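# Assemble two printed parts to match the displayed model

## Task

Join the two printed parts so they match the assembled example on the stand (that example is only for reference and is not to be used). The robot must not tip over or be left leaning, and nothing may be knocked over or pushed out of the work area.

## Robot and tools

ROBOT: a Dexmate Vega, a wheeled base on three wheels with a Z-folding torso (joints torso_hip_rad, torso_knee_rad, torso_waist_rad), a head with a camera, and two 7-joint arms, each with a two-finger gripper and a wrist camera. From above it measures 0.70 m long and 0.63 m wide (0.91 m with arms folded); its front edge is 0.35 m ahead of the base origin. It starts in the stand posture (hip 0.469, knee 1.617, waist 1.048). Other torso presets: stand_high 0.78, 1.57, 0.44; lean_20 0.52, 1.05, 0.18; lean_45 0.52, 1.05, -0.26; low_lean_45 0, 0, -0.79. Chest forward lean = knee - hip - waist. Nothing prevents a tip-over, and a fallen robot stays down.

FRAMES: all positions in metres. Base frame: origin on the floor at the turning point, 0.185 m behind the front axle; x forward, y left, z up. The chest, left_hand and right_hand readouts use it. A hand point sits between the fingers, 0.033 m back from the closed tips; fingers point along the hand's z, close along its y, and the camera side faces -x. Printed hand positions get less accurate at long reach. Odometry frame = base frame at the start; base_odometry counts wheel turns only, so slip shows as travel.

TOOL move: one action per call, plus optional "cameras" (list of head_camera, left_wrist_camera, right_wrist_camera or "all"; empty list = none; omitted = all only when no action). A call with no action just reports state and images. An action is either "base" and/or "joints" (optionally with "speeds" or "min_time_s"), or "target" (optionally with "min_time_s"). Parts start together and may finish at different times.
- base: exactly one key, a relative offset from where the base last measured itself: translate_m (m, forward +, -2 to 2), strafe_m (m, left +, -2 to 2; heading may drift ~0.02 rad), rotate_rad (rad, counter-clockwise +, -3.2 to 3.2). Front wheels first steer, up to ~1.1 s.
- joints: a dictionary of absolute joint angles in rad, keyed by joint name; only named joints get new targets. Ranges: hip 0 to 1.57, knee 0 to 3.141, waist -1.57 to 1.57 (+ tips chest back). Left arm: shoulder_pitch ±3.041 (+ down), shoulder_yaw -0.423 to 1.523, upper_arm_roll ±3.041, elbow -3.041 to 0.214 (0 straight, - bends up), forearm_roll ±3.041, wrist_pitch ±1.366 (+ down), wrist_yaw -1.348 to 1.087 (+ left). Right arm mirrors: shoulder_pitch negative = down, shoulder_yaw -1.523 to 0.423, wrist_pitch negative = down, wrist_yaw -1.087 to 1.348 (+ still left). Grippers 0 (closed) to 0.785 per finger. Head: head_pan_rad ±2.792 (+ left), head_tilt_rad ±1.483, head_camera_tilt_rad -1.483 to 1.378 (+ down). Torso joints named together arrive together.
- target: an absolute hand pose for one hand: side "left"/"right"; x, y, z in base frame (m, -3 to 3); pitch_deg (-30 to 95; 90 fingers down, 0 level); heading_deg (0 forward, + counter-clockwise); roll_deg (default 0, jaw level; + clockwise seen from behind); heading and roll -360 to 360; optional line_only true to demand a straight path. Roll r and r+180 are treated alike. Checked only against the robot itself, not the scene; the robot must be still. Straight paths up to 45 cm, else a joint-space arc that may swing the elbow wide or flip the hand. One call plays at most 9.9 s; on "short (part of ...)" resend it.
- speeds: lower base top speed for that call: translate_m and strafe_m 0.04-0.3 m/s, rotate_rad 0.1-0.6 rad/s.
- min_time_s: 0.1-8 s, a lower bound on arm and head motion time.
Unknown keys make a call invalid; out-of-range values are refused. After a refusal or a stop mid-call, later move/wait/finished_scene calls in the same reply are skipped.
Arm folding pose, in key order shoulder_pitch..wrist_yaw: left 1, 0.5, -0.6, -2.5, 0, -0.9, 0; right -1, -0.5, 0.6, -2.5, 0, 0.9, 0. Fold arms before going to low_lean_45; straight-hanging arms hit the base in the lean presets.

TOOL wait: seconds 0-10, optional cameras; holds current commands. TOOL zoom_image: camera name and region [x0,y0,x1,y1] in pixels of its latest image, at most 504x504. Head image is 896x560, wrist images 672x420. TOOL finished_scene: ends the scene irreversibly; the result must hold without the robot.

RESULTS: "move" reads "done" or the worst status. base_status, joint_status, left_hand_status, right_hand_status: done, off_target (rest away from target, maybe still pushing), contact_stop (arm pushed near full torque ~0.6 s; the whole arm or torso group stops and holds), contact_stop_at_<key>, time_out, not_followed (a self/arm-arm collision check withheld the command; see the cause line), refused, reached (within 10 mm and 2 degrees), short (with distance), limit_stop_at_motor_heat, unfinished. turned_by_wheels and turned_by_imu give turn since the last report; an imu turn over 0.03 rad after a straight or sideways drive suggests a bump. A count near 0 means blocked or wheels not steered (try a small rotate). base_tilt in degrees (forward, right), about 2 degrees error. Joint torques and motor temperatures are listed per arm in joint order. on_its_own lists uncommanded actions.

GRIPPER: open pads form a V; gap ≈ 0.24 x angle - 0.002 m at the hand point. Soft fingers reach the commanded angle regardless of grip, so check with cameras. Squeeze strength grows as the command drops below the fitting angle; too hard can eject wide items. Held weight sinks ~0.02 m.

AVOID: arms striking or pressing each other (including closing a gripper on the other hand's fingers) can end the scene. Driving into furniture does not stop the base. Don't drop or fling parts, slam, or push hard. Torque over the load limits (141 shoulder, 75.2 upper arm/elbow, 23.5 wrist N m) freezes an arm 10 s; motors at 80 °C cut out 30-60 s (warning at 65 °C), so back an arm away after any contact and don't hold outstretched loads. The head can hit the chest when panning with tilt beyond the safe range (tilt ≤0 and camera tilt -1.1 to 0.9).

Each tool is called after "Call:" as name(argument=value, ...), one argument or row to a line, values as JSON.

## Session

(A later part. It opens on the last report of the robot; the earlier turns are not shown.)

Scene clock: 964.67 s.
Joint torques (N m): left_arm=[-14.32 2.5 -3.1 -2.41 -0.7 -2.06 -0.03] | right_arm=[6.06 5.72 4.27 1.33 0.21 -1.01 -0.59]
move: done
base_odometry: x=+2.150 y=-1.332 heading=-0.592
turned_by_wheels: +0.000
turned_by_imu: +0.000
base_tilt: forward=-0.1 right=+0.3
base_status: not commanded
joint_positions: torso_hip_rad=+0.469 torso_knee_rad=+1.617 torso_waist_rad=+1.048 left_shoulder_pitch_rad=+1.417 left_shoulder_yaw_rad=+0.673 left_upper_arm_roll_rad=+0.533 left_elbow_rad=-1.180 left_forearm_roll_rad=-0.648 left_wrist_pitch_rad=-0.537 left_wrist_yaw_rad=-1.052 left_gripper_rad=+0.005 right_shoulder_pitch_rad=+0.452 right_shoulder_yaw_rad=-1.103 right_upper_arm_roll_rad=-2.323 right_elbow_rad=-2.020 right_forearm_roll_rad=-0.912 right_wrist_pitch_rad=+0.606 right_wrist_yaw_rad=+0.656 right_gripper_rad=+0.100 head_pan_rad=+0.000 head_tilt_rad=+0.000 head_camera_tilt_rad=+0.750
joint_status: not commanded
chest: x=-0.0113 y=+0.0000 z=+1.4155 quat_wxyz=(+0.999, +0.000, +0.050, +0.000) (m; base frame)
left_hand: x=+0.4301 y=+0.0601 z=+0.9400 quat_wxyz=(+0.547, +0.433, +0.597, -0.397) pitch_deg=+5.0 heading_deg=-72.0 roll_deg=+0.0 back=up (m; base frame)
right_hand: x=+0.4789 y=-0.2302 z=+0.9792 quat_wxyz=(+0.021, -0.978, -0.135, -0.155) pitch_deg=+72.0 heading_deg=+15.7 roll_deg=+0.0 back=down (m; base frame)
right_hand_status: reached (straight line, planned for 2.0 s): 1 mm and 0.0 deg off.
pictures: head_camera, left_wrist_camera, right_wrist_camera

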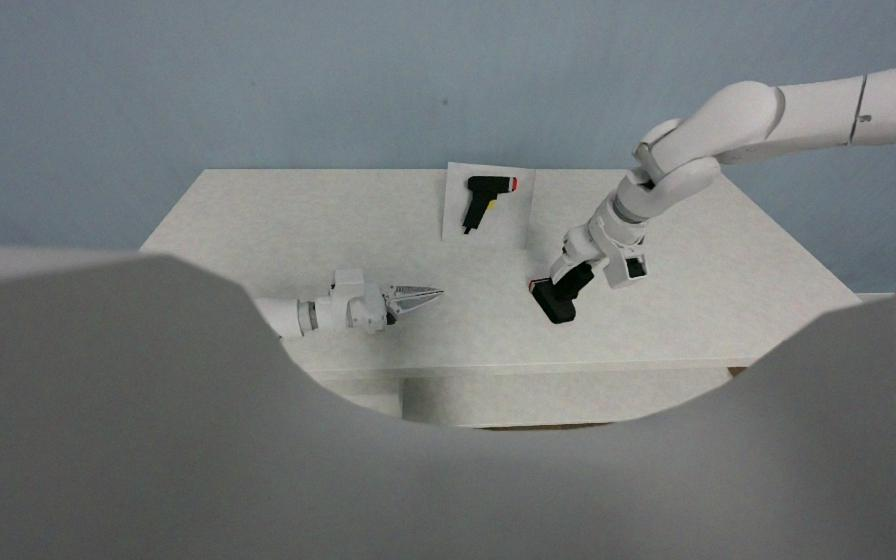

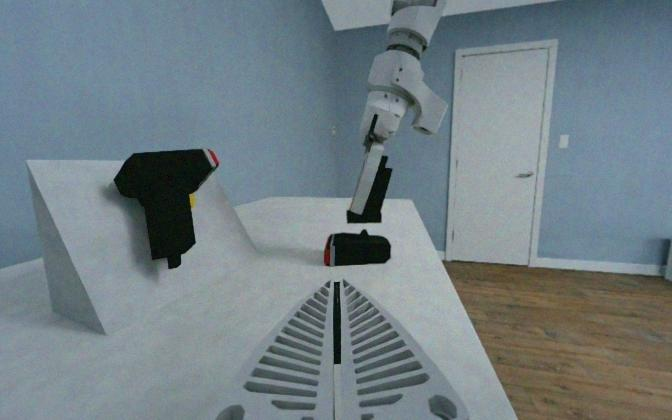

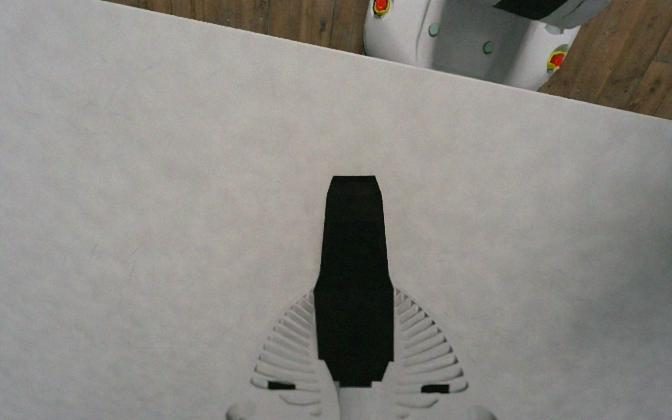

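Call:
move(
  target={"side": "right", "x": 0.479, "y": -0.2303, "z": 0.964, "pitch_deg": 72, "heading_deg": 15.7, "roll_deg": 180, "line_only": true},
  min_time_s=2.5,
  cameras=["all"],
)

Call:
zoom_image(
  camera="left_wrist_camera",
  region=[310, 180, 410, 280],
)

Call:
zoom_image(
  camera="head_camera",
  region=[535, 260, 605, 330],
)

Scene clock: 982.70 s.
Joint torques (N m): left_arm=[-15.09 1.65 -1.87 -3.25 -0.92 -2.01 -0.57] | right_arm=[7.48 5.15 3.68 1.22 -0.07 -1.06 -0.61]
move: done
base_odometry: x=+2.150 y=-1.332 heading=-0.592
turned_by_wheels: +0.000
turned_by_imu: +0.000
base_tilt: forward=+0.0 right=+0.2
base_status: not commanded
joint_positions: torso_hip_rad=+0.469 torso_knee_rad=+1.617 torso_waist_rad=+1.048 left_shoulder_pitch_rad=+1.417 left_shoulder_yaw_rad=+0.673 left_upper_arm_roll_rad=+0.533 left_elbow_rad=-1.180 left_forearm_roll_rad=-0.648 left_wrist_pitch_rad=-0.537 left_wrist_yaw_rad=-1.052 left_gripper_rad=+0.005 right_shoulder_pitch_rad=+0.418 right_shoulder_yaw_rad=-1.090 right_upper_arm_roll_rad=-2.327 right_elbow_rad=-2.006 right_forearm_roll_rad=-0.938 right_wrist_pitch_rad=+0.578 right_wrist_yaw_rad=+0.641 right_gripper_rad=+0.100 head_pan_rad=+0.000 head_tilt_rad=+0.000 head_camera_tilt_rad=+0.750
joint_status: not commanded
chest: x=-0.0113 y=+0.0000 z=+1.4155 quat_wxyz=(+0.999, +0.000, +0.050, +0.000) (m; base frame)
left_hand: x=+0.4301 y=+0.0601 z=+0.9400 quat_wxyz=(+0.547, +0.433, +0.597, -0.397) pitch_deg=+5.0 heading_deg=-72.0 roll_deg=+0.0 back=up (m; base frame)
right_hand: x=+0.4791 y=-0.2302 z=+0.9646 quat_wxyz=(+0.021, -0.978, -0.135, -0.155) pitch_deg=+72.0 heading_deg=+15.7 roll_deg=+0.0 back=down (m; base frame)
right_hand_status: reached (straight line, planned for 2.5 s): 1 mm and 0.0 deg off.
pictures: head_camera, left_wrist_camera, right_wrist_camera

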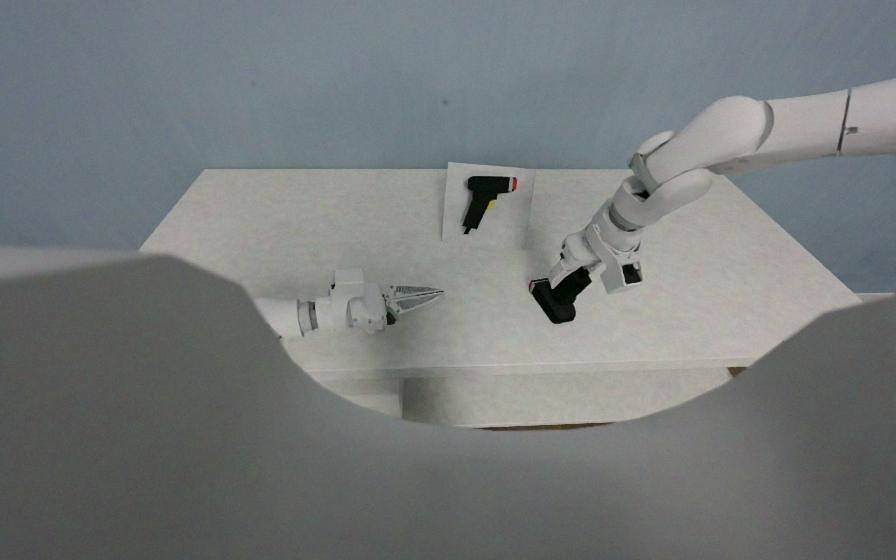

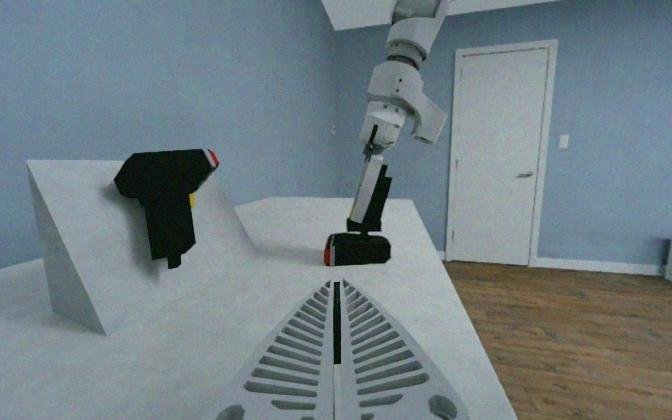

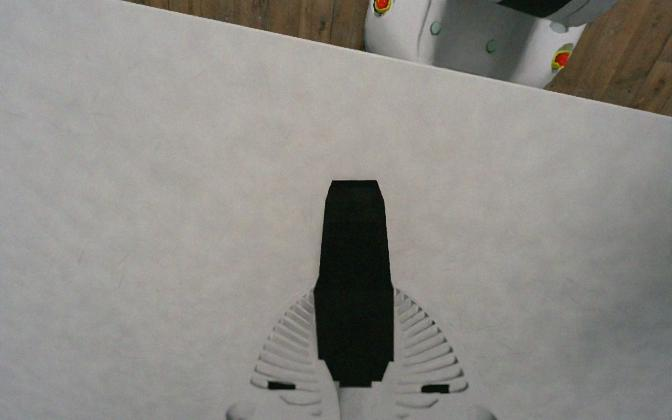

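Scaled by 5.040 from the camera's 672x420 image, which has a finer 960x600 frame.

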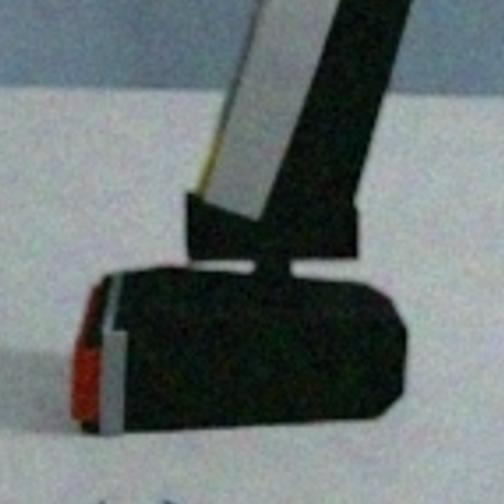

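Scaled by 7.200 from the camera's 896x560 image, which has a finer 960x600 frame.

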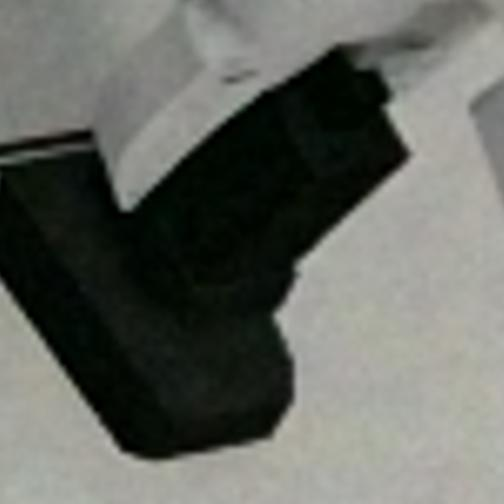

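Call:
move(
  target={"side": "right", "x": 0.479, "y": -0.2303, "z": 1.06, "pitch_deg": 72, "heading_deg": 15.7, "roll_deg": 180, "line_only": true},
  min_time_s=2,
)

Call:
move(
  target={"side": "right", "x": 0.45, "y": -0.36, "z": 1.1, "pitch_deg": 72, "heading_deg": 16, "roll_deg": 180, "line_only": true},
  min_time_s=2,
)

Call:
move(
  target={"side": "left", "x": 0.56, "y": -0.10, "z": 1.0, "pitch_deg": 20, "heading_deg": 5, "line_only": true},
  min_time_s=3,
  cameras=["left_wrist_camera", "head_camera"],
)

Scene clock: 1042.40 s.
Joint torques (N m): left_arm=[-14.23 4.33 -1.59 -2.06 -1.15 -1.52 0.14] | right_arm=[13.98 2.65 8.51 -1.78 0.35 -0.47 0.51]
move: done
base_odometry: x=+2.150 y=-1.332 heading=-0.592
turned_by_wheels: +0.000
turned_by_imu: +0.000
base_tilt: forward=-0.1 right=+0.3
base_status: not commanded
joint_positions: torso_hip_rad=+0.469 torso_knee_rad=+1.617 torso_waist_rad=+1.048 left_shoulder_pitch_rad=+1.417 left_shoulder_yaw_rad=+0.673 left_upper_arm_roll_rad=+0.533 left_elbow_rad=-1.180 left_forearm_roll_rad=-0.648 left_wrist_pitch_rad=-0.537 left_wrist_yaw_rad=-1.052 left_gripper_rad=+0.005 right_shoulder_pitch_rad=+0.625 right_shoulder_yaw_rad=-1.147 right_upper_arm_roll_rad=-2.293 right_elbow_rad=-2.050 right_forearm_roll_rad=-0.751 right_wrist_pitch_rad=+0.756 right_wrist_yaw_rad=+0.742 right_gripper_rad=+0.100 head_pan_rad=+0.000 head_tilt_rad=+0.000 head_camera_tilt_rad=+0.750
joint_status: not commanded
chest: x=-0.0113 y=+0.0000 z=+1.4155 quat_wxyz=(+0.999, +0.000, +0.050, +0.000) (m; base frame)
left_hand: x=+0.4301 y=+0.0601 z=+0.9400 quat_wxyz=(+0.547, +0.433, +0.597, -0.397) pitch_deg=+5.0 heading_deg=-72.0 roll_deg=+0.0 back=up (m; base frame)
right_hand: x=+0.4790 y=-0.2304 z=+1.0578 quat_wxyz=(+0.021, -0.979, -0.135, -0.155) pitch_deg=+72.0 heading_deg=+15.7 roll_deg=+0.0 back=down (m; base frame)
right_hand_status: reached (straight line, planned for 2.0 s): 2 mm and 0.0 deg off.
pictures: none

Scene clock: 1045.67 s.
Joint torques (N m): left_arm=[-15.91 1.12 -1.94 -2.72 -0.41 -1.32 -0.74] | right_arm=[11.75 6.16 8.08 1.98 0.1 -0.36 -0.36]
move: done
base_odometry: x=+2.150 y=-1.332 heading=-0.592
turned_by_wheels: +0.000
turned_by_imu: +0.000
base_tilt: forward=-0.1 right=+0.2
base_status: not commanded
joint_positions: torso_hip_rad=+0.469 torso_knee_rad=+1.617 torso_waist_rad=+1.048 left_shoulder_pitch_rad=+1.417 left_shoulder_yaw_rad=+0.673 left_upper_arm_roll_rad=+0.533 left_elbow_rad=-1.180 left_forearm_roll_rad=-0.648 left_wrist_pitch_rad=-0.537 left_wrist_yaw_rad=-1.052 left_gripper_rad=+0.005 right_shoulder_pitch_rad=+0.819 right_shoulder_yaw_rad=-1.517 right_upper_arm_roll_rad=-2.281 right_elbow_rad=-1.986 right_forearm_roll_rad=-1.049 right_wrist_pitch_rad=+1.207 right_wrist_yaw_rad=+0.513 right_gripper_rad=+0.100 head_pan_rad=+0.000 head_tilt_rad=+0.000 head_camera_tilt_rad=+0.750
joint_status: not commanded
chest: x=-0.0113 y=+0.0000 z=+1.4155 quat_wxyz=(+0.999, +0.000, +0.050, +0.000) (m; base frame)
left_hand: x=+0.4301 y=+0.0601 z=+0.9400 quat_wxyz=(+0.547, +0.433, +0.597, -0.397) pitch_deg=+5.0 heading_deg=-72.0 roll_deg=+0.0 back=up (m; base frame)
right_hand: x=+0.4503 y=-0.3587 z=+1.0996 quat_wxyz=(+0.022, -0.978, -0.138, -0.155) pitch_deg=+72.0 heading_deg=+16.0 roll_deg=+0.0 back=down (m; base frame)
right_hand_status: reached (straight line, planned for 2.0 s): 1 mm and 0.0 deg off.
pictures: none

Scene clock: 1045.97 s.
Joint torques (N m): left_arm=[-14.13 3.88 -0.15 -1.19 -1.23 -2.13 -0.38] | right_arm=[10.94 6.31 8.04 2.79 0.36 -0.23 -0.19]
move: refused
base_odometry: x=+2.150 y=-1.332 heading=-0.592
turned_by_wheels: +0.000
turned_by_imu: +0.000
base_tilt: forward=-0.1 right=+0.2
base_status: not commanded
joint_positions: torso_hip_rad=+0.469 torso_knee_rad=+1.617 torso_waist_rad=+1.048 left_shoulder_pitch_rad=+1.417 left_shoulder_yaw_rad=+0.673 left_upper_arm_roll_rad=+0.533 left_elbow_rad=-1.180 left_forearm_roll_rad=-0.648 left_wrist_pitch_rad=-0.537 left_wrist_yaw_rad=-1.052 left_gripper_rad=+0.005 right_shoulder_pitch_rad=+0.820 right_shoulder_yaw_rad=-1.519 right_upper_arm_roll_rad=-2.281 right_elbow_rad=-1.986 right_forearm_roll_rad=-1.051 right_wrist_pitch_rad=+1.209 right_wrist_yaw_rad=+0.512 right_gripper_rad=+0.100 head_pan_rad=+0.000 head_tilt_rad=+0.000 head_camera_tilt_rad=+0.750
joint_status: not commanded
chest: x=-0.0113 y=+0.0000 z=+1.4155 quat_wxyz=(+0.999, +0.000, +0.050, +0.000) (m; base frame)
left_hand: x=+0.4301 y=+0.0601 z=+0.9400 quat_wxyz=(+0.547, +0.433, +0.597, -0.397) pitch_deg=+5.0 heading_deg=-72.0 roll_deg=+0.0 back=up (m; base frame)
left_hand_status: refused: you asked line_only, and the move would not run on a straight line (the straight line was blocked) but on a checked arc of 9.9 s: over the whole arc the hand travels 0.85 m to end 0.21 m from its start, up to 0.31 m off the straight line; left_forearm_roll_rad turns most, 3.04 rad; on the way or at its end the hand turns up to 165 deg from its attitude at the start. Nothing moved.
right_hand: x=+0.4501 y=-0.3593 z=+1.0997 quat_wxyz=(+0.022, -0.978, -0.138, -0.155) pitch_deg=+72.0 heading_deg=+16.0 roll_deg=+0.0 back=down (m; base frame)
pictures: head_camera, left_wrist_camera

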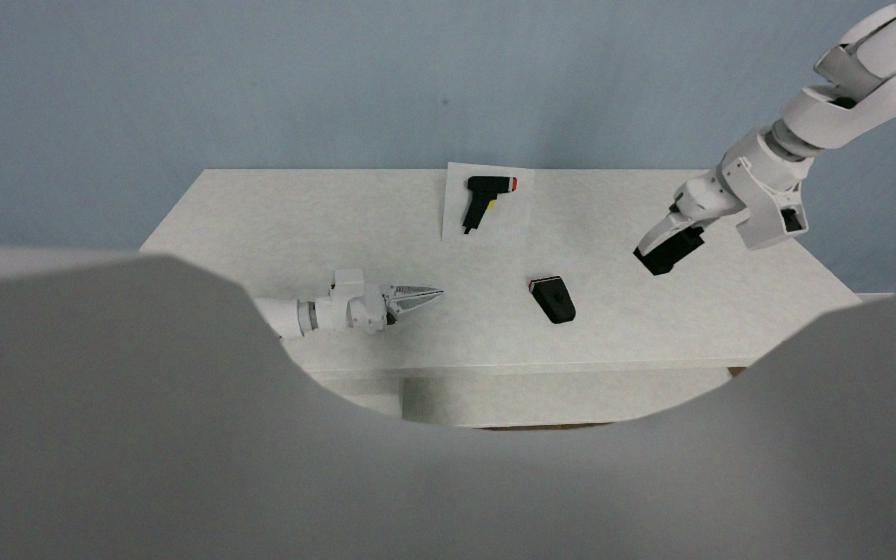

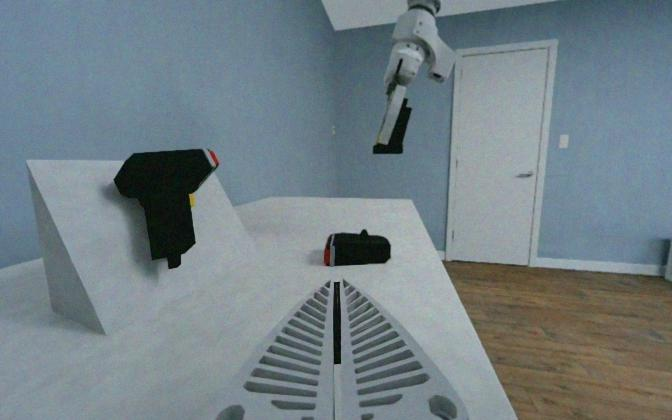

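Call:
move(
  target={"side": "left", "x": 0.58, "y": -0.05, "z": 0.99, "pitch_deg": 20, "heading_deg": -5, "line_only": true},
  min_time_s=3,
  cameras=["left_wrist_camera", "head_camera"],
)

Call:
zoom_image(
  camera="left_wrist_camera",
  region=[285, 105, 425, 245],
)

Scene clock: 1052.07 s.
Joint torques (N m): left_arm=[-15.6 1.65 -1.12 -2.75 -1.35 -2.1 -0.41] | right_arm=[10.65 6.08 7.71 2.97 0.29 -0.1 -0.44]
move: refused
base_odometry: x=+2.150 y=-1.332 heading=-0.592
turned_by_wheels: +0.000
turned_by_imu: +0.000
base_tilt: forward=-0.1 right=+0.2
base_status: not commanded
joint_positions: torso_hip_rad=+0.469 torso_knee_rad=+1.617 torso_waist_rad=+1.048 left_shoulder_pitch_rad=+1.417 left_shoulder_yaw_rad=+0.673 left_upper_arm_roll_rad=+0.533 left_elbow_rad=-1.180 left_forearm_roll_rad=-0.648 left_wrist_pitch_rad=-0.537 left_wrist_yaw_rad=-1.052 left_gripper_rad=+0.005 right_shoulder_pitch_rad=+0.821 right_shoulder_yaw_rad=-1.520 right_upper_arm_roll_rad=-2.280 right_elbow_rad=-1.985 right_forearm_roll_rad=-1.052 right_wrist_pitch_rad=+1.211 right_wrist_yaw_rad=+0.511 right_gripper_rad=+0.100 head_pan_rad=+0.000 head_tilt_rad=+0.000 head_camera_tilt_rad=+0.750
joint_status: not commanded
chest: x=-0.0113 y=+0.0000 z=+1.4155 quat_wxyz=(+0.999, +0.000, +0.050, +0.000) (m; base frame)
left_hand: x=+0.4301 y=+0.0601 z=+0.9400 quat_wxyz=(+0.547, +0.433, +0.597, -0.397) pitch_deg=+5.0 heading_deg=-72.0 roll_deg=+0.0 back=up (m; base frame)
left_hand_status: refused: you asked line_only, and the move would not run on a straight line (the straight line was blocked) but on a checked arc of 6.5 s: over the whole arc the hand travels 0.26 m to end 0.19 m from its start, up to 0.05 m off the straight line; left_wrist_yaw_rad turns most, 1.98 rad; on the way or at its end the hand turns up to 68 deg from its attitude at the start. Nothing moved.
right_hand: x=+0.4498 y=-0.3599 z=+1.0998 quat_wxyz=(+0.022, -0.978, -0.138, -0.155) pitch_deg=+72.0 heading_deg=+16.0 roll_deg=+0.0 back=down (m; base frame)
pictures: head_camera, left_wrist_camera

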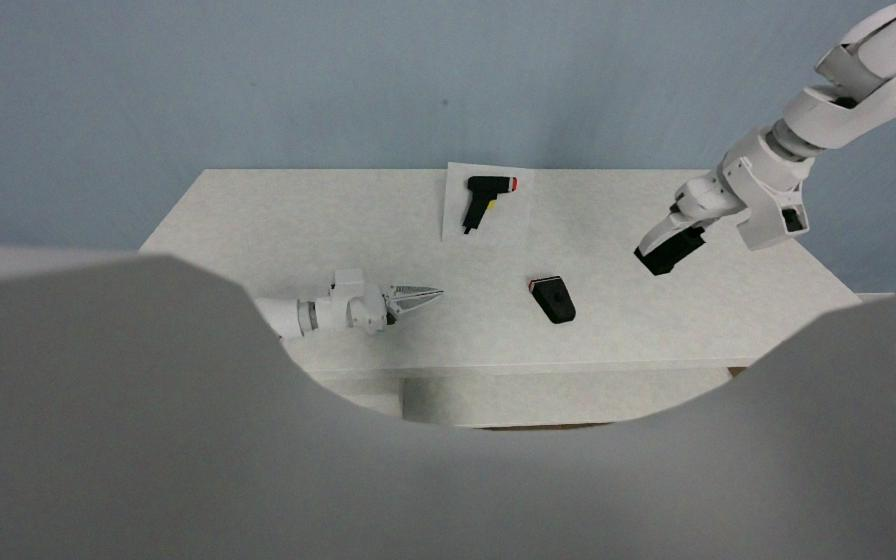

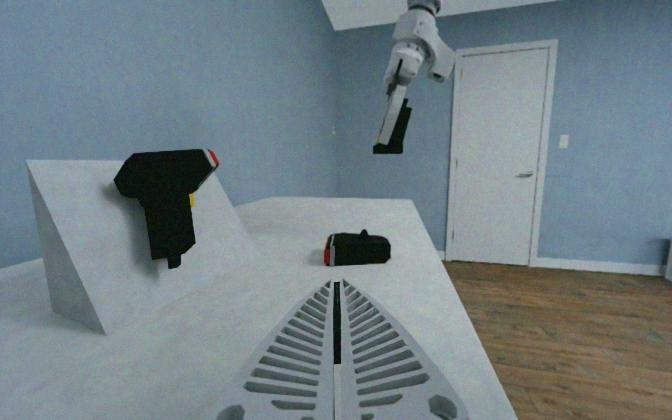

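Scaled by 3.600 from the camera's 672x420 image, which has a finer 960x600 frame.

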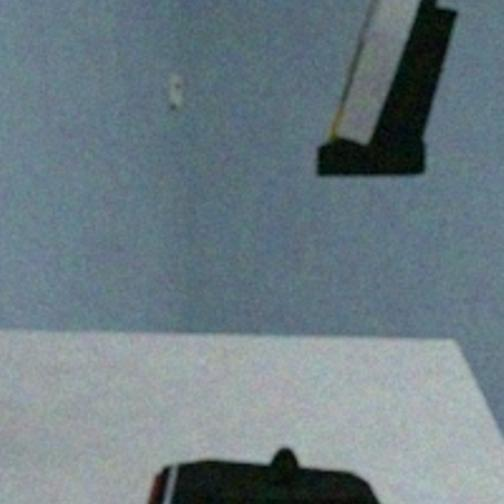

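Call:
move(
  target={"side": "left", "x": 0.58, "y": -0.05, "z": 0.99, "pitch_deg": 20, "heading_deg": -5},
  min_time_s=4,
  cameras=["left_wrist_camera", "head_camera"],
)

Call:
zoom_image(
  camera="left_wrist_camera",
  region=[285, 105, 425, 245],
)

Scene clock: 1067.00 s.
Joint torques (N m): left_arm=[-16.68 -4.17 0.69 -7.05 0.23 -1.51 0.75] | right_arm=[10.81 6.31 7.95 3.85 0.17 -0.04 -0.47]
move: done
base_odometry: x=+2.150 y=-1.332 heading=-0.592
turned_by_wheels: +0.000
turned_by_imu: +0.000
base_tilt: forward=-0.1 right=+0.2
base_status: not commanded
joint_positions: torso_hip_rad=+0.469 torso_knee_rad=+1.617 torso_waist_rad=+1.048 left_shoulder_pitch_rad=+1.303 left_shoulder_yaw_rad=+0.219 left_upper_arm_roll_rad=+0.898 left_elbow_rad=-1.804 left_forearm_roll_rad=-0.551 left_wrist_pitch_rad=+0.383 left_wrist_yaw_rad=+0.919 left_gripper_rad=+0.005 right_shoulder_pitch_rad=+0.821 right_shoulder_yaw_rad=-1.520 right_upper_arm_roll_rad=-2.280 right_elbow_rad=-1.985 right_forearm_roll_rad=-1.052 right_wrist_pitch_rad=+1.211 right_wrist_yaw_rad=+0.511 right_gripper_rad=+0.100 head_pan_rad=+0.000 head_tilt_rad=+0.000 head_camera_tilt_rad=+0.750
joint_status: not commanded
chest: x=-0.0113 y=+0.0000 z=+1.4155 quat_wxyz=(+0.999, +0.000, +0.050, +0.000) (m; base frame)
left_hand: x=+0.5803 y=-0.0501 z=+0.9893 quat_wxyz=(+0.573, +0.036, +0.818, -0.026) pitch_deg=+20.0 heading_deg=-5.1 roll_deg=-0.1 back=up (m; base frame)
left_hand_status: reached (checked arc [the straight line was blocked; over the whole arc the hand travels 0.26 m to end 0.19 m from its start, up to 0.05 m off the straight line; left_wrist_yaw_rad turns most, 1.98 rad; on the way or at its end the hand turns up to 68 deg from its attitude at the start], planned for 6.5 s): 1 mm and 0.1 deg off.
right_hand: x=+0.4498 y=-0.3599 z=+1.0998 quat_wxyz=(+0.022, -0.978, -0.138, -0.155) pitch_deg=+72.0 heading_deg=+16.0 roll_deg=+0.0 back=down (m; base frame)
pictures: head_camera, left_wrist_camera

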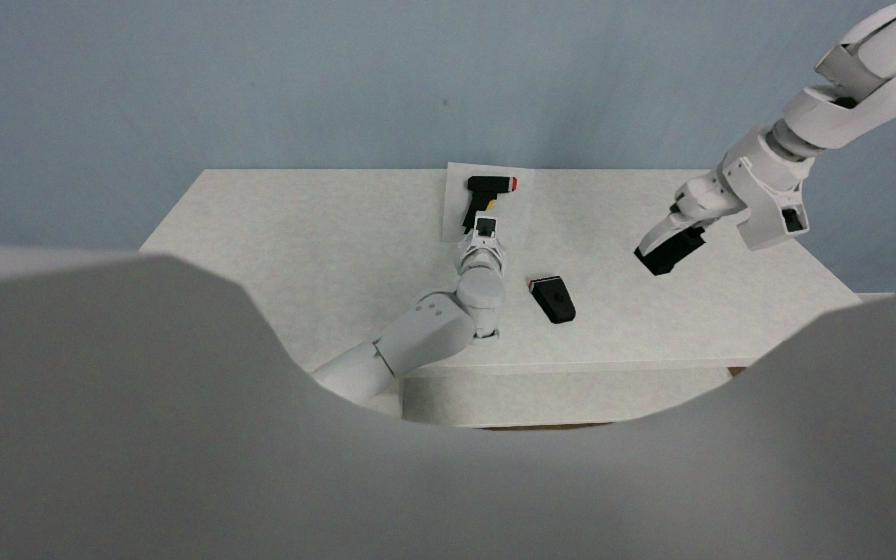

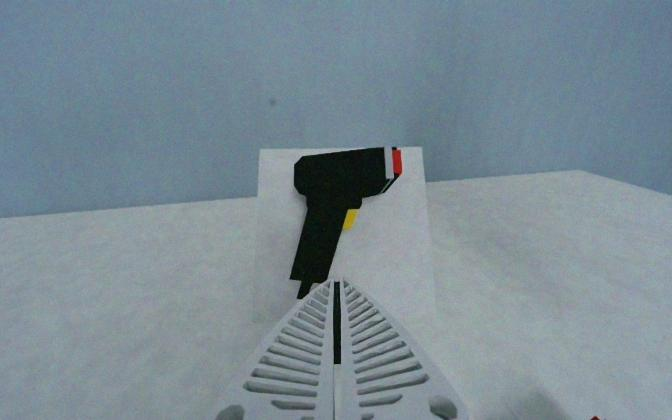

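Scaled by 3.600 from the camera's 672x420 image, which has a finer 960x600 frame.

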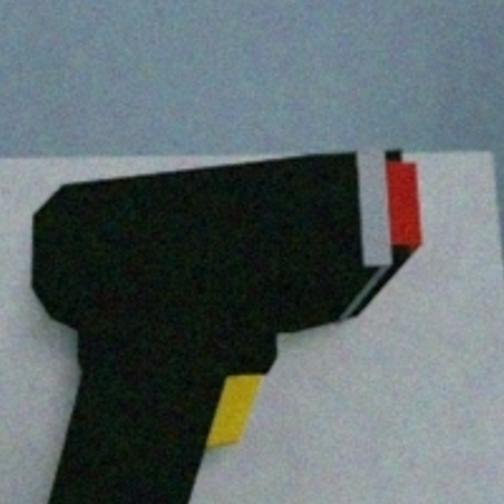

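Call:
move(
  target={"side": "left", "x": 0.397, "y": 0.052, "z": 0.945, "pitch_deg": 2, "heading_deg": -74.3},
  min_time_s=4,
  cameras=["left_wrist_camera"],
)

Call:
move(
  target={"side": "right", "x": 0.4776, "y": -0.2307, "z": 1.06, "pitch_deg": 72, "heading_deg": 15.7, "roll_deg": 180, "line_only": true},
  min_time_s=2,
)

Call:
move(
  target={"side": "right", "x": 0.4776, "y": -0.2307, "z": 0.967, "pitch_deg": 72, "heading_deg": 15.7, "roll_deg": 180, "line_only": true},
  min_time_s=3,
  cameras=["all"],
)

Call:
zoom_image(
  camera="left_wrist_camera",
  region=[290, 180, 390, 280],
)

Call:
zoom_image(
  camera="right_wrist_camera",
  region=[315, 155, 395, 245],
)

Scene clock: 1112.87 s.
Joint torques (N m): left_arm=[-15.33 0.91 -3.74 -1.41 -0.58 -1.6 -0.46] | right_arm=[9.77 6.33 8.38 1.75 0.1 -0.42 -0.31]
move: done
base_odometry: x=+2.150 y=-1.332 heading=-0.592
turned_by_wheels: +0.000
turned_by_imu: +0.000
base_tilt: forward=-0.1 right=+0.2
base_status: not commanded
joint_positions: torso_hip_rad=+0.469 torso_knee_rad=+1.617 torso_waist_rad=+1.048 left_shoulder_pitch_rad=+1.325 left_shoulder_yaw_rad=+0.810 left_upper_arm_roll_rad=+0.873 left_elbow_rad=-1.181 left_forearm_roll_rad=-0.857 left_wrist_pitch_rad=-0.729 left_wrist_yaw_rad=-0.973 left_gripper_rad=+0.005 right_shoulder_pitch_rad=+0.821 right_shoulder_yaw_rad=-1.520 right_upper_arm_roll_rad=-2.280 right_elbow_rad=-1.985 right_forearm_roll_rad=-1.052 right_wrist_pitch_rad=+1.211 right_wrist_yaw_rad=+0.511 right_gripper_rad=+0.100 head_pan_rad=+0.000 head_tilt_rad=+0.000 head_camera_tilt_rad=+0.750
joint_status: not commanded
chest: x=-0.0113 y=+0.0000 z=+1.4155 quat_wxyz=(+0.999, +0.000, +0.050, +0.000) (m; base frame)
left_hand: x=+0.3974 y=+0.0519 z=+0.9451 quat_wxyz=(+0.554, +0.434, +0.574, -0.419) pitch_deg=+2.0 heading_deg=-74.2 roll_deg=+0.0 back=up (m; base frame)
left_hand_status: reached (straight line, planned for 6.4 s): 0 mm and 0.1 deg off.
right_hand: x=+0.4498 y=-0.3599 z=+1.0998 quat_wxyz=(+0.022, -0.978, -0.138, -0.155) pitch_deg=+72.0 heading_deg=+16.0 roll_deg=+0.0 back=down (m; base frame)
pictures: left_wrist_camera

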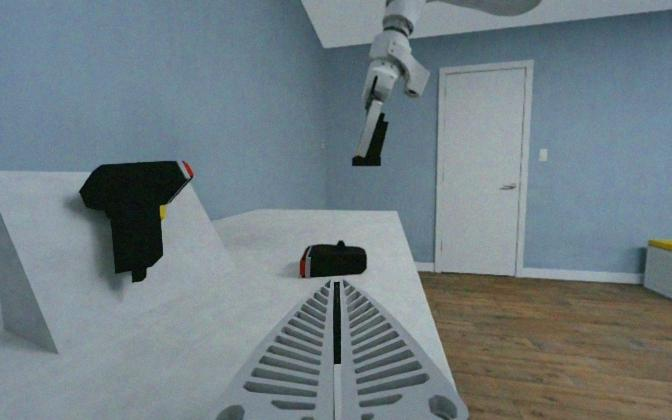

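Scene clock: 1116.13 s.
Joint torques (N m): left_arm=[-15.43 1.06 -1.25 -0.64 -1.41 -1.42 -0.37] | right_arm=[3.84 4.83 7.98 -1.61 0.57 -0.53 0.36]
move: done
base_odometry: x=+2.150 y=-1.332 heading=-0.592
turned_by_wheels: +0.000
turned_by_imu: +0.000
base_tilt: forward=-0.1 right=+0.2
base_status: not commanded
joint_positions: torso_hip_rad=+0.469 torso_knee_rad=+1.617 torso_waist_rad=+1.048 left_shoulder_pitch_rad=+1.324 left_shoulder_yaw_rad=+0.809 left_upper_arm_roll_rad=+0.873 left_elbow_rad=-1.178 left_forearm_roll_rad=-0.858 left_wrist_pitch_rad=-0.730 left_wrist_yaw_rad=-0.977 left_gripper_rad=+0.005 right_shoulder_pitch_rad=+0.649 right_shoulder_yaw_rad=-1.150 right_upper_arm_roll_rad=-2.313 right_elbow_rad=-2.056 right_forearm_roll_rad=-0.750 right_wrist_pitch_rad=+0.758 right_wrist_yaw_rad=+0.737 right_gripper_rad=+0.100 head_pan_rad=+0.000 head_tilt_rad=+0.000 head_camera_tilt_rad=+0.750
joint_status: not commanded
chest: x=-0.0113 y=+0.0000 z=+1.4155 quat_wxyz=(+0.999, +0.000, +0.050, +0.000) (m; base frame)
left_hand: x=+0.3971 y=+0.0521 z=+0.9450 quat_wxyz=(+0.554, +0.434, +0.573, -0.419) pitch_deg=+2.0 heading_deg=-74.3 roll_deg=+0.0 back=up (m; base frame)
right_hand: x=+0.4775 y=-0.2321 z=+1.0605 quat_wxyz=(+0.021, -0.978, -0.135, -0.155) pitch_deg=+72.0 heading_deg=+15.7 roll_deg=+0.0 back=down (m; base frame)
right_hand_status: reached (straight line, planned for 2.0 s): 2 mm and 0.0 deg off.
pictures: none

Scene clock: 1119.73 s.
Joint torques (N m): left_arm=[-15.32 1.53 -0.65 -2.03 -0.29 -2.33 -0.56] | right_arm=[6.79 6.86 3.45 2.21 -0.1 -0.48 -0.52]
move: done
base_odometry: x=+2.150 y=-1.332 heading=-0.592
turned_by_wheels: +0.000
turned_by_imu: +0.000
base_tilt: forward=-0.2 right=+0.3
base_status: not commanded
joint_positions: torso_hip_rad=+0.469 torso_knee_rad=+1.617 torso_waist_rad=+1.048 left_shoulder_pitch_rad=+1.324 left_shoulder_yaw_rad=+0.809 left_upper_arm_roll_rad=+0.873 left_elbow_rad=-1.178 left_forearm_roll_rad=-0.858 left_wrist_pitch_rad=-0.730 left_wrist_yaw_rad=-0.977 left_gripper_rad=+0.005 right_shoulder_pitch_rad=+0.442 right_shoulder_yaw_rad=-1.092 right_upper_arm_roll_rad=-2.344 right_elbow_rad=-2.015 right_forearm_roll_rad=-0.929 right_wrist_pitch_rad=+0.579 right_wrist_yaw_rad=+0.642 right_gripper_rad=+0.100 head_pan_rad=+0.000 head_tilt_rad=+0.000 head_camera_tilt_rad=+0.750
joint_status: not commanded
chest: x=-0.0113 y=+0.0000 z=+1.4155 quat_wxyz=(+0.999, +0.000, +0.050, +0.000) (m; base frame)
left_hand: x=+0.3971 y=+0.0521 z=+0.9450 quat_wxyz=(+0.554, +0.434, +0.573, -0.419) pitch_deg=+2.0 heading_deg=-74.3 roll_deg=+0.0 back=up (m; base frame)
right_hand: x=+0.4777 y=-0.2307 z=+0.9690 quat_wxyz=(+0.021, -0.978, -0.135, -0.155) pitch_deg=+72.0 heading_deg=+15.7 roll_deg=+0.0 back=down (m; base frame)
right_hand_status: reached (straight line, planned for 3.0 s): 2 mm and 0.0 deg off.
pictures: head_camera, left_wrist_camera, right_wrist_camera

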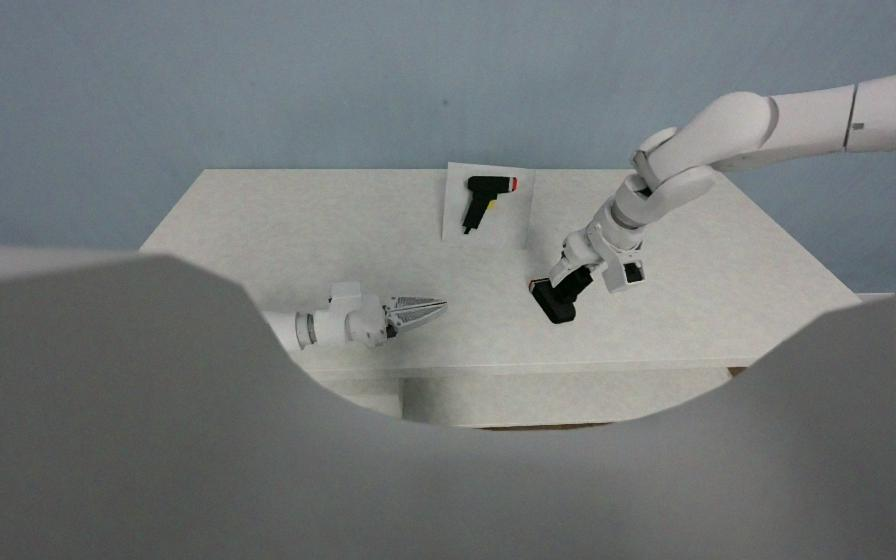

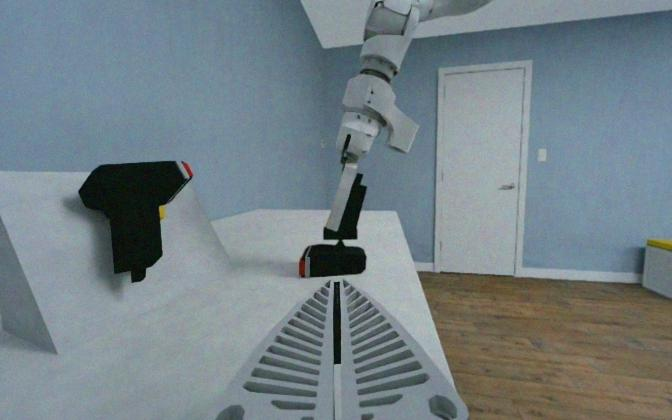

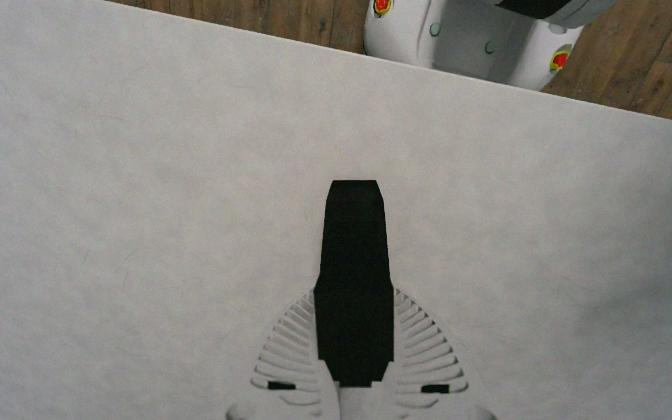

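Scaled by 5.040 from the camera's 672x420 image, which has a finer 960x600 frame.

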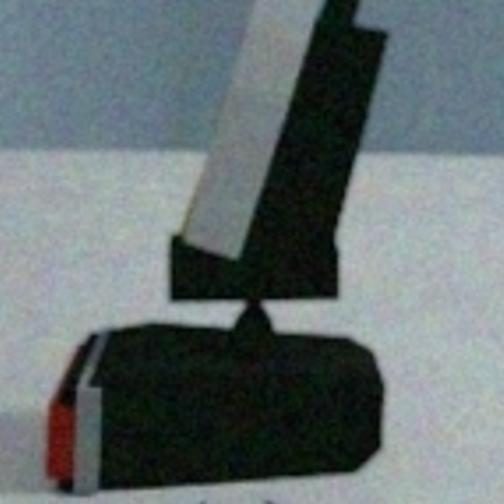

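Scaled by 5.600 from the camera's 672x420 image, which has a finer 960x600 frame.

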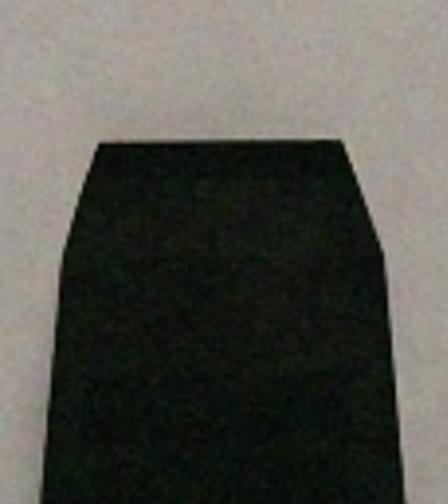

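Call:
move(
  target={"side":"right","x":0.4777,"y":-0.2307,"z":0.963,"pitch_deg":72,"heading_deg":15.7,"roll_deg":180,"line_only":true},
  min_time_s=2.5,
  cameras=["all"],
)

Call:
zoom_image(
  camera="left_wrist_camera",
  region=[290, 180, 390, 280],
)

Call:
zoom_image(
  camera="right_wrist_camera",
  region=[295, 145, 415, 245],
)

Scene clock: 1152.70 s.
Joint torques (N m): left_arm=[-15.43 2 -1.14 -1.69 -0.86 -1.61 -0.24] | right_arm=[7.58 4.62 3.28 1.52 -0.11 -0.52 -0.4]
move: done
base_odometry: x=+2.150 y=-1.332 heading=-0.592
turned_by_wheels: +0.000
turned_by_imu: +0.000
base_tilt: forward=-0.1 right=+0.2
base_status: not commanded
joint_positions: torso_hip_rad=+0.469 torso_knee_rad=+1.617 torso_waist_rad=+1.048 left_shoulder_pitch_rad=+1.324 left_shoulder_yaw_rad=+0.809 left_upper_arm_roll_rad=+0.873 left_elbow_rad=-1.178 left_forearm_roll_rad=-0.858 left_wrist_pitch_rad=-0.730 left_wrist_yaw_rad=-0.977 left_gripper_rad=+0.005 right_shoulder_pitch_rad=+0.428 right_shoulder_yaw_rad=-1.086 right_upper_arm_roll_rad=-2.346 right_elbow_rad=-2.009 right_forearm_roll_rad=-0.939 right_wrist_pitch_rad=+0.568 right_wrist_yaw_rad=+0.635 right_gripper_rad=+0.100 head_pan_rad=+0.000 head_tilt_rad=+0.000 head_camera_tilt_rad=+0.750
joint_status: not commanded
chest: x=-0.0113 y=+0.0000 z=+1.4155 quat_wxyz=(+0.999, +0.000, +0.050, +0.000) (m; base frame)
left_hand: x=+0.3971 y=+0.0521 z=+0.9450 quat_wxyz=(+0.554, +0.434, +0.573, -0.419) pitch_deg=+2.0 heading_deg=-74.3 roll_deg=+0.0 back=up (m; base frame)
right_hand: x=+0.4777 y=-0.2306 z=+0.9633 quat_wxyz=(+0.021, -0.978, -0.135, -0.155) pitch_deg=+72.0 heading_deg=+15.7 roll_deg=+0.0 back=down (m; base frame)
right_hand_status: reached (straight line, planned for 2.5 s): 0 mm and 0.0 deg off.
pictures: head_camera, left_wrist_camera, right_wrist_camera

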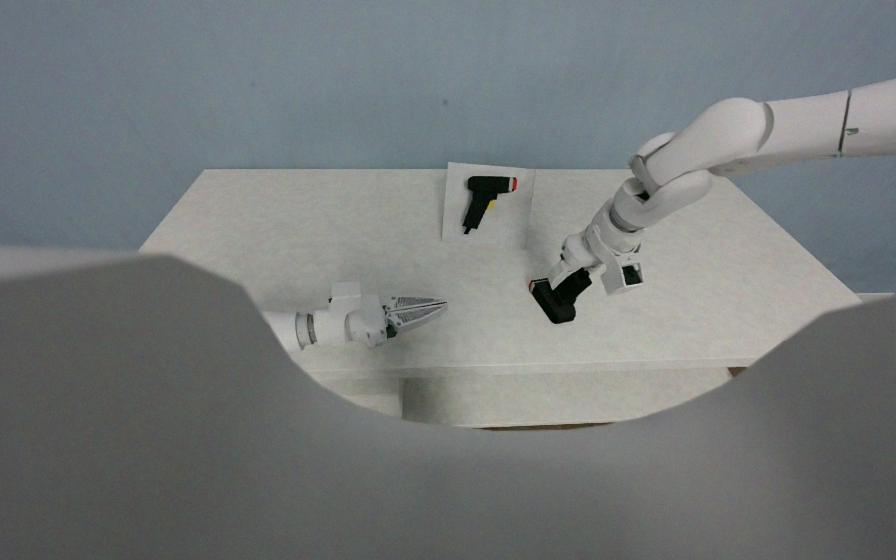

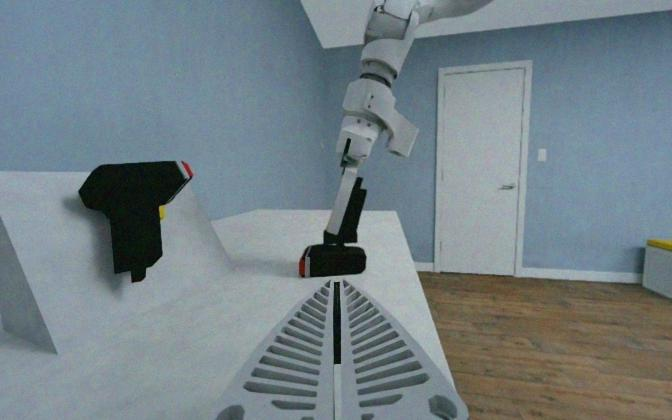

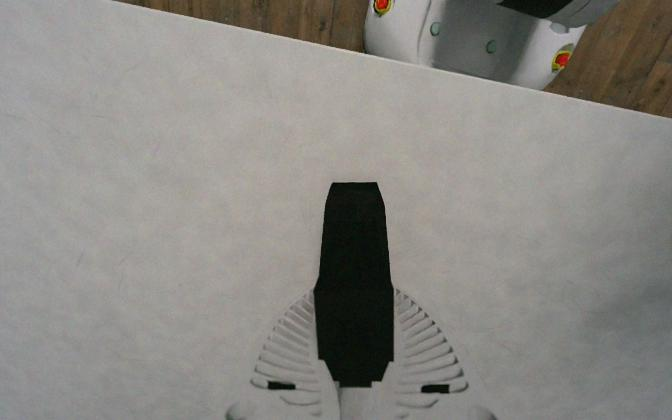

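Scaled by 5.040 from the camera's 672x420 image, which has a finer 960x600 frame.

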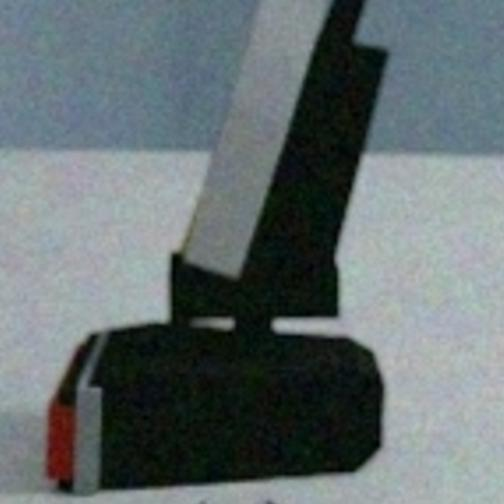

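Scaled by 4.200 from the camera's 672x420 image, which has a finer 960x600 frame.

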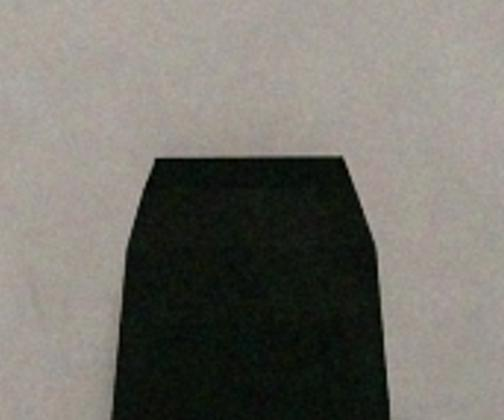

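Call:
move(
  target={"side":"right","x":0.4777,"y":-0.2307,"z":0.9595,"pitch_deg":72,"heading_deg":15.7,"roll_deg":180,"line_only":true},
  min_time_s=2,
  cameras=["left_wrist_camera","right_wrist_camera"],
)

Call:
zoom_image(
  camera="left_wrist_camera",
  region=[290, 180, 390, 280],
)

Scene clock: 1163.10 s.
Joint torques (N m): left_arm=[-15.88 2.91 -1.17 -0.36 -0.14 -2.32 -0.2] | right_arm=[5.79 5.36 3.75 1.96 0.11 -0.66 -0.24]
move: done
base_odometry: x=+2.150 y=-1.332 heading=-0.592
turned_by_wheels: +0.000
turned_by_imu: +0.000
base_tilt: forward=-0.1 right=+0.2
base_status: not commanded
joint_positions: torso_hip_rad=+0.469 torso_knee_rad=+1.617 torso_waist_rad=+1.048 left_shoulder_pitch_rad=+1.324 left_shoulder_yaw_rad=+0.809 left_upper_arm_roll_rad=+0.873 left_elbow_rad=-1.178 left_forearm_roll_rad=-0.858 left_wrist_pitch_rad=-0.730 left_wrist_yaw_rad=-0.977 left_gripper_rad=+0.005 right_shoulder_pitch_rad=+0.420 right_shoulder_yaw_rad=-1.083 right_upper_arm_roll_rad=-2.347 right_elbow_rad=-2.006 right_forearm_roll_rad=-0.945 right_wrist_pitch_rad=+0.561 right_wrist_yaw_rad=+0.632 right_gripper_rad=+0.100 head_pan_rad=+0.000 head_tilt_rad=+0.000 head_camera_tilt_rad=+0.750
joint_status: not commanded
chest: x=-0.0113 y=+0.0000 z=+1.4155 quat_wxyz=(+0.999, +0.000, +0.050, +0.000) (m; base frame)
left_hand: x=+0.3971 y=+0.0521 z=+0.9450 quat_wxyz=(+0.554, +0.434, +0.573, -0.419) pitch_deg=+2.0 heading_deg=-74.3 roll_deg=+0.0 back=up (m; base frame)
right_hand: x=+0.4777 y=-0.2306 z=+0.9598 quat_wxyz=(+0.021, -0.978, -0.135, -0.155) pitch_deg=+72.0 heading_deg=+15.7 roll_deg=+0.0 back=down (m; base frame)
right_hand_status: reached (straight line, planned for 2.0 s): 0 mm and 0.0 deg off.
pictures: left_wrist_camera, right_wrist_camera

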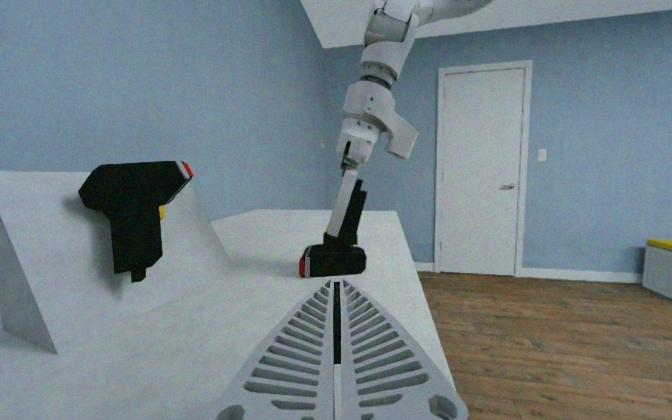

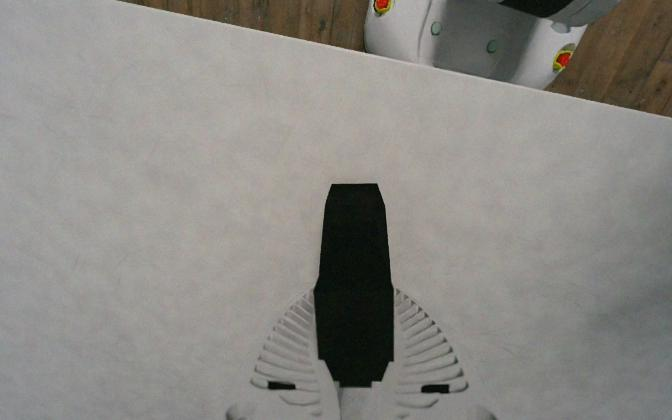

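Scaled by 5.040 from the camera's 672x420 image, which has a finer 960x600 frame.

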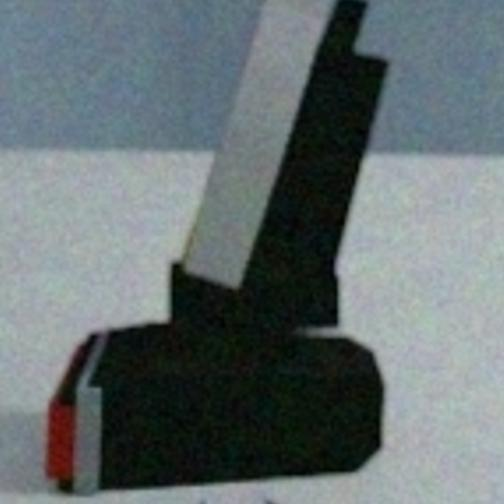

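Call:
move(
  target={"side":"right","x":0.4777,"y":-0.2307,"z":0.9565,"pitch_deg":72,"heading_deg":15.7,"roll_deg":180,"line_only":true},
  min_time_s=2,
  cameras=["left_wrist_camera"],
)

Call:
zoom_image(
  camera="left_wrist_camera",
  region=[290, 180, 390, 280],
)

Scene clock: 1171.53 s.
Joint torques (N m): left_arm=[-15.41 2.68 -1.33 -2.07 -0.58 -1.98 -0.55] | right_arm=[7.51 4.21 3.1 1.52 0.05 -0.23 -0.3]
move: done
base_odometry: x=+2.150 y=-1.332 heading=-0.592
turned_by_wheels: +0.000
turned_by_imu: +0.000
base_tilt: forward=-0.1 right=+0.2
base_status: not commanded
joint_positions: torso_hip_rad=+0.469 torso_knee_rad=+1.617 torso_waist_rad=+1.048 left_shoulder_pitch_rad=+1.324 left_shoulder_yaw_rad=+0.809 left_upper_arm_roll_rad=+0.873 left_elbow_rad=-1.178 left_forearm_roll_rad=-0.858 left_wrist_pitch_rad=-0.730 left_wrist_yaw_rad=-0.977 left_gripper_rad=+0.005 right_shoulder_pitch_rad=+0.413 right_shoulder_yaw_rad=-1.080 right_upper_arm_roll_rad=-2.347 right_elbow_rad=-2.002 right_forearm_roll_rad=-0.950 right_wrist_pitch_rad=+0.556 right_wrist_yaw_rad=+0.629 right_gripper_rad=+0.100 head_pan_rad=+0.000 head_tilt_rad=+0.000 head_camera_tilt_rad=+0.750
joint_status: not commanded
chest: x=-0.0113 y=+0.0000 z=+1.4155 quat_wxyz=(+0.999, +0.000, +0.050, +0.000) (m; base frame)
left_hand: x=+0.3971 y=+0.0521 z=+0.9450 quat_wxyz=(+0.554, +0.434, +0.573, -0.419) pitch_deg=+2.0 heading_deg=-74.3 roll_deg=+0.0 back=up (m; base frame)
right_hand: x=+0.4777 y=-0.2306 z=+0.9568 quat_wxyz=(+0.021, -0.978, -0.135, -0.155) pitch_deg=+72.0 heading_deg=+15.7 roll_deg=+0.0 back=down (m; base frame)
right_hand_status: reached (straight line, planned for 2.0 s): 0 mm and 0.0 deg off.
pictures: left_wrist_camera

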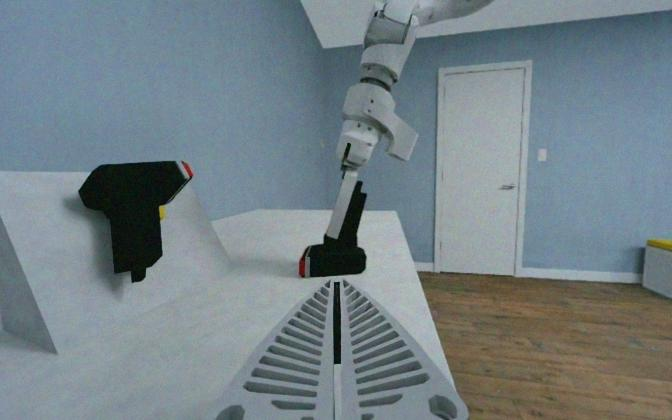

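Scaled by 5.040 from the camera's 672x420 image, which has a finer 960x600 frame.

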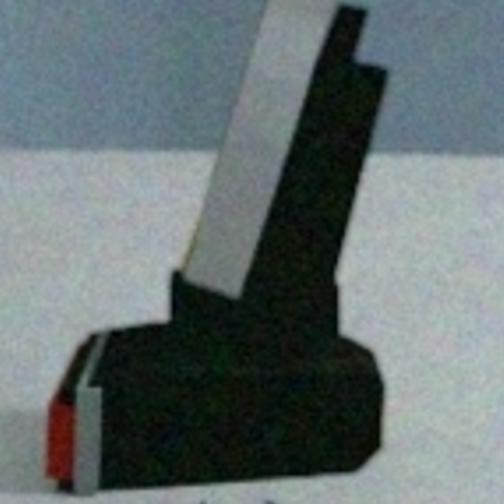

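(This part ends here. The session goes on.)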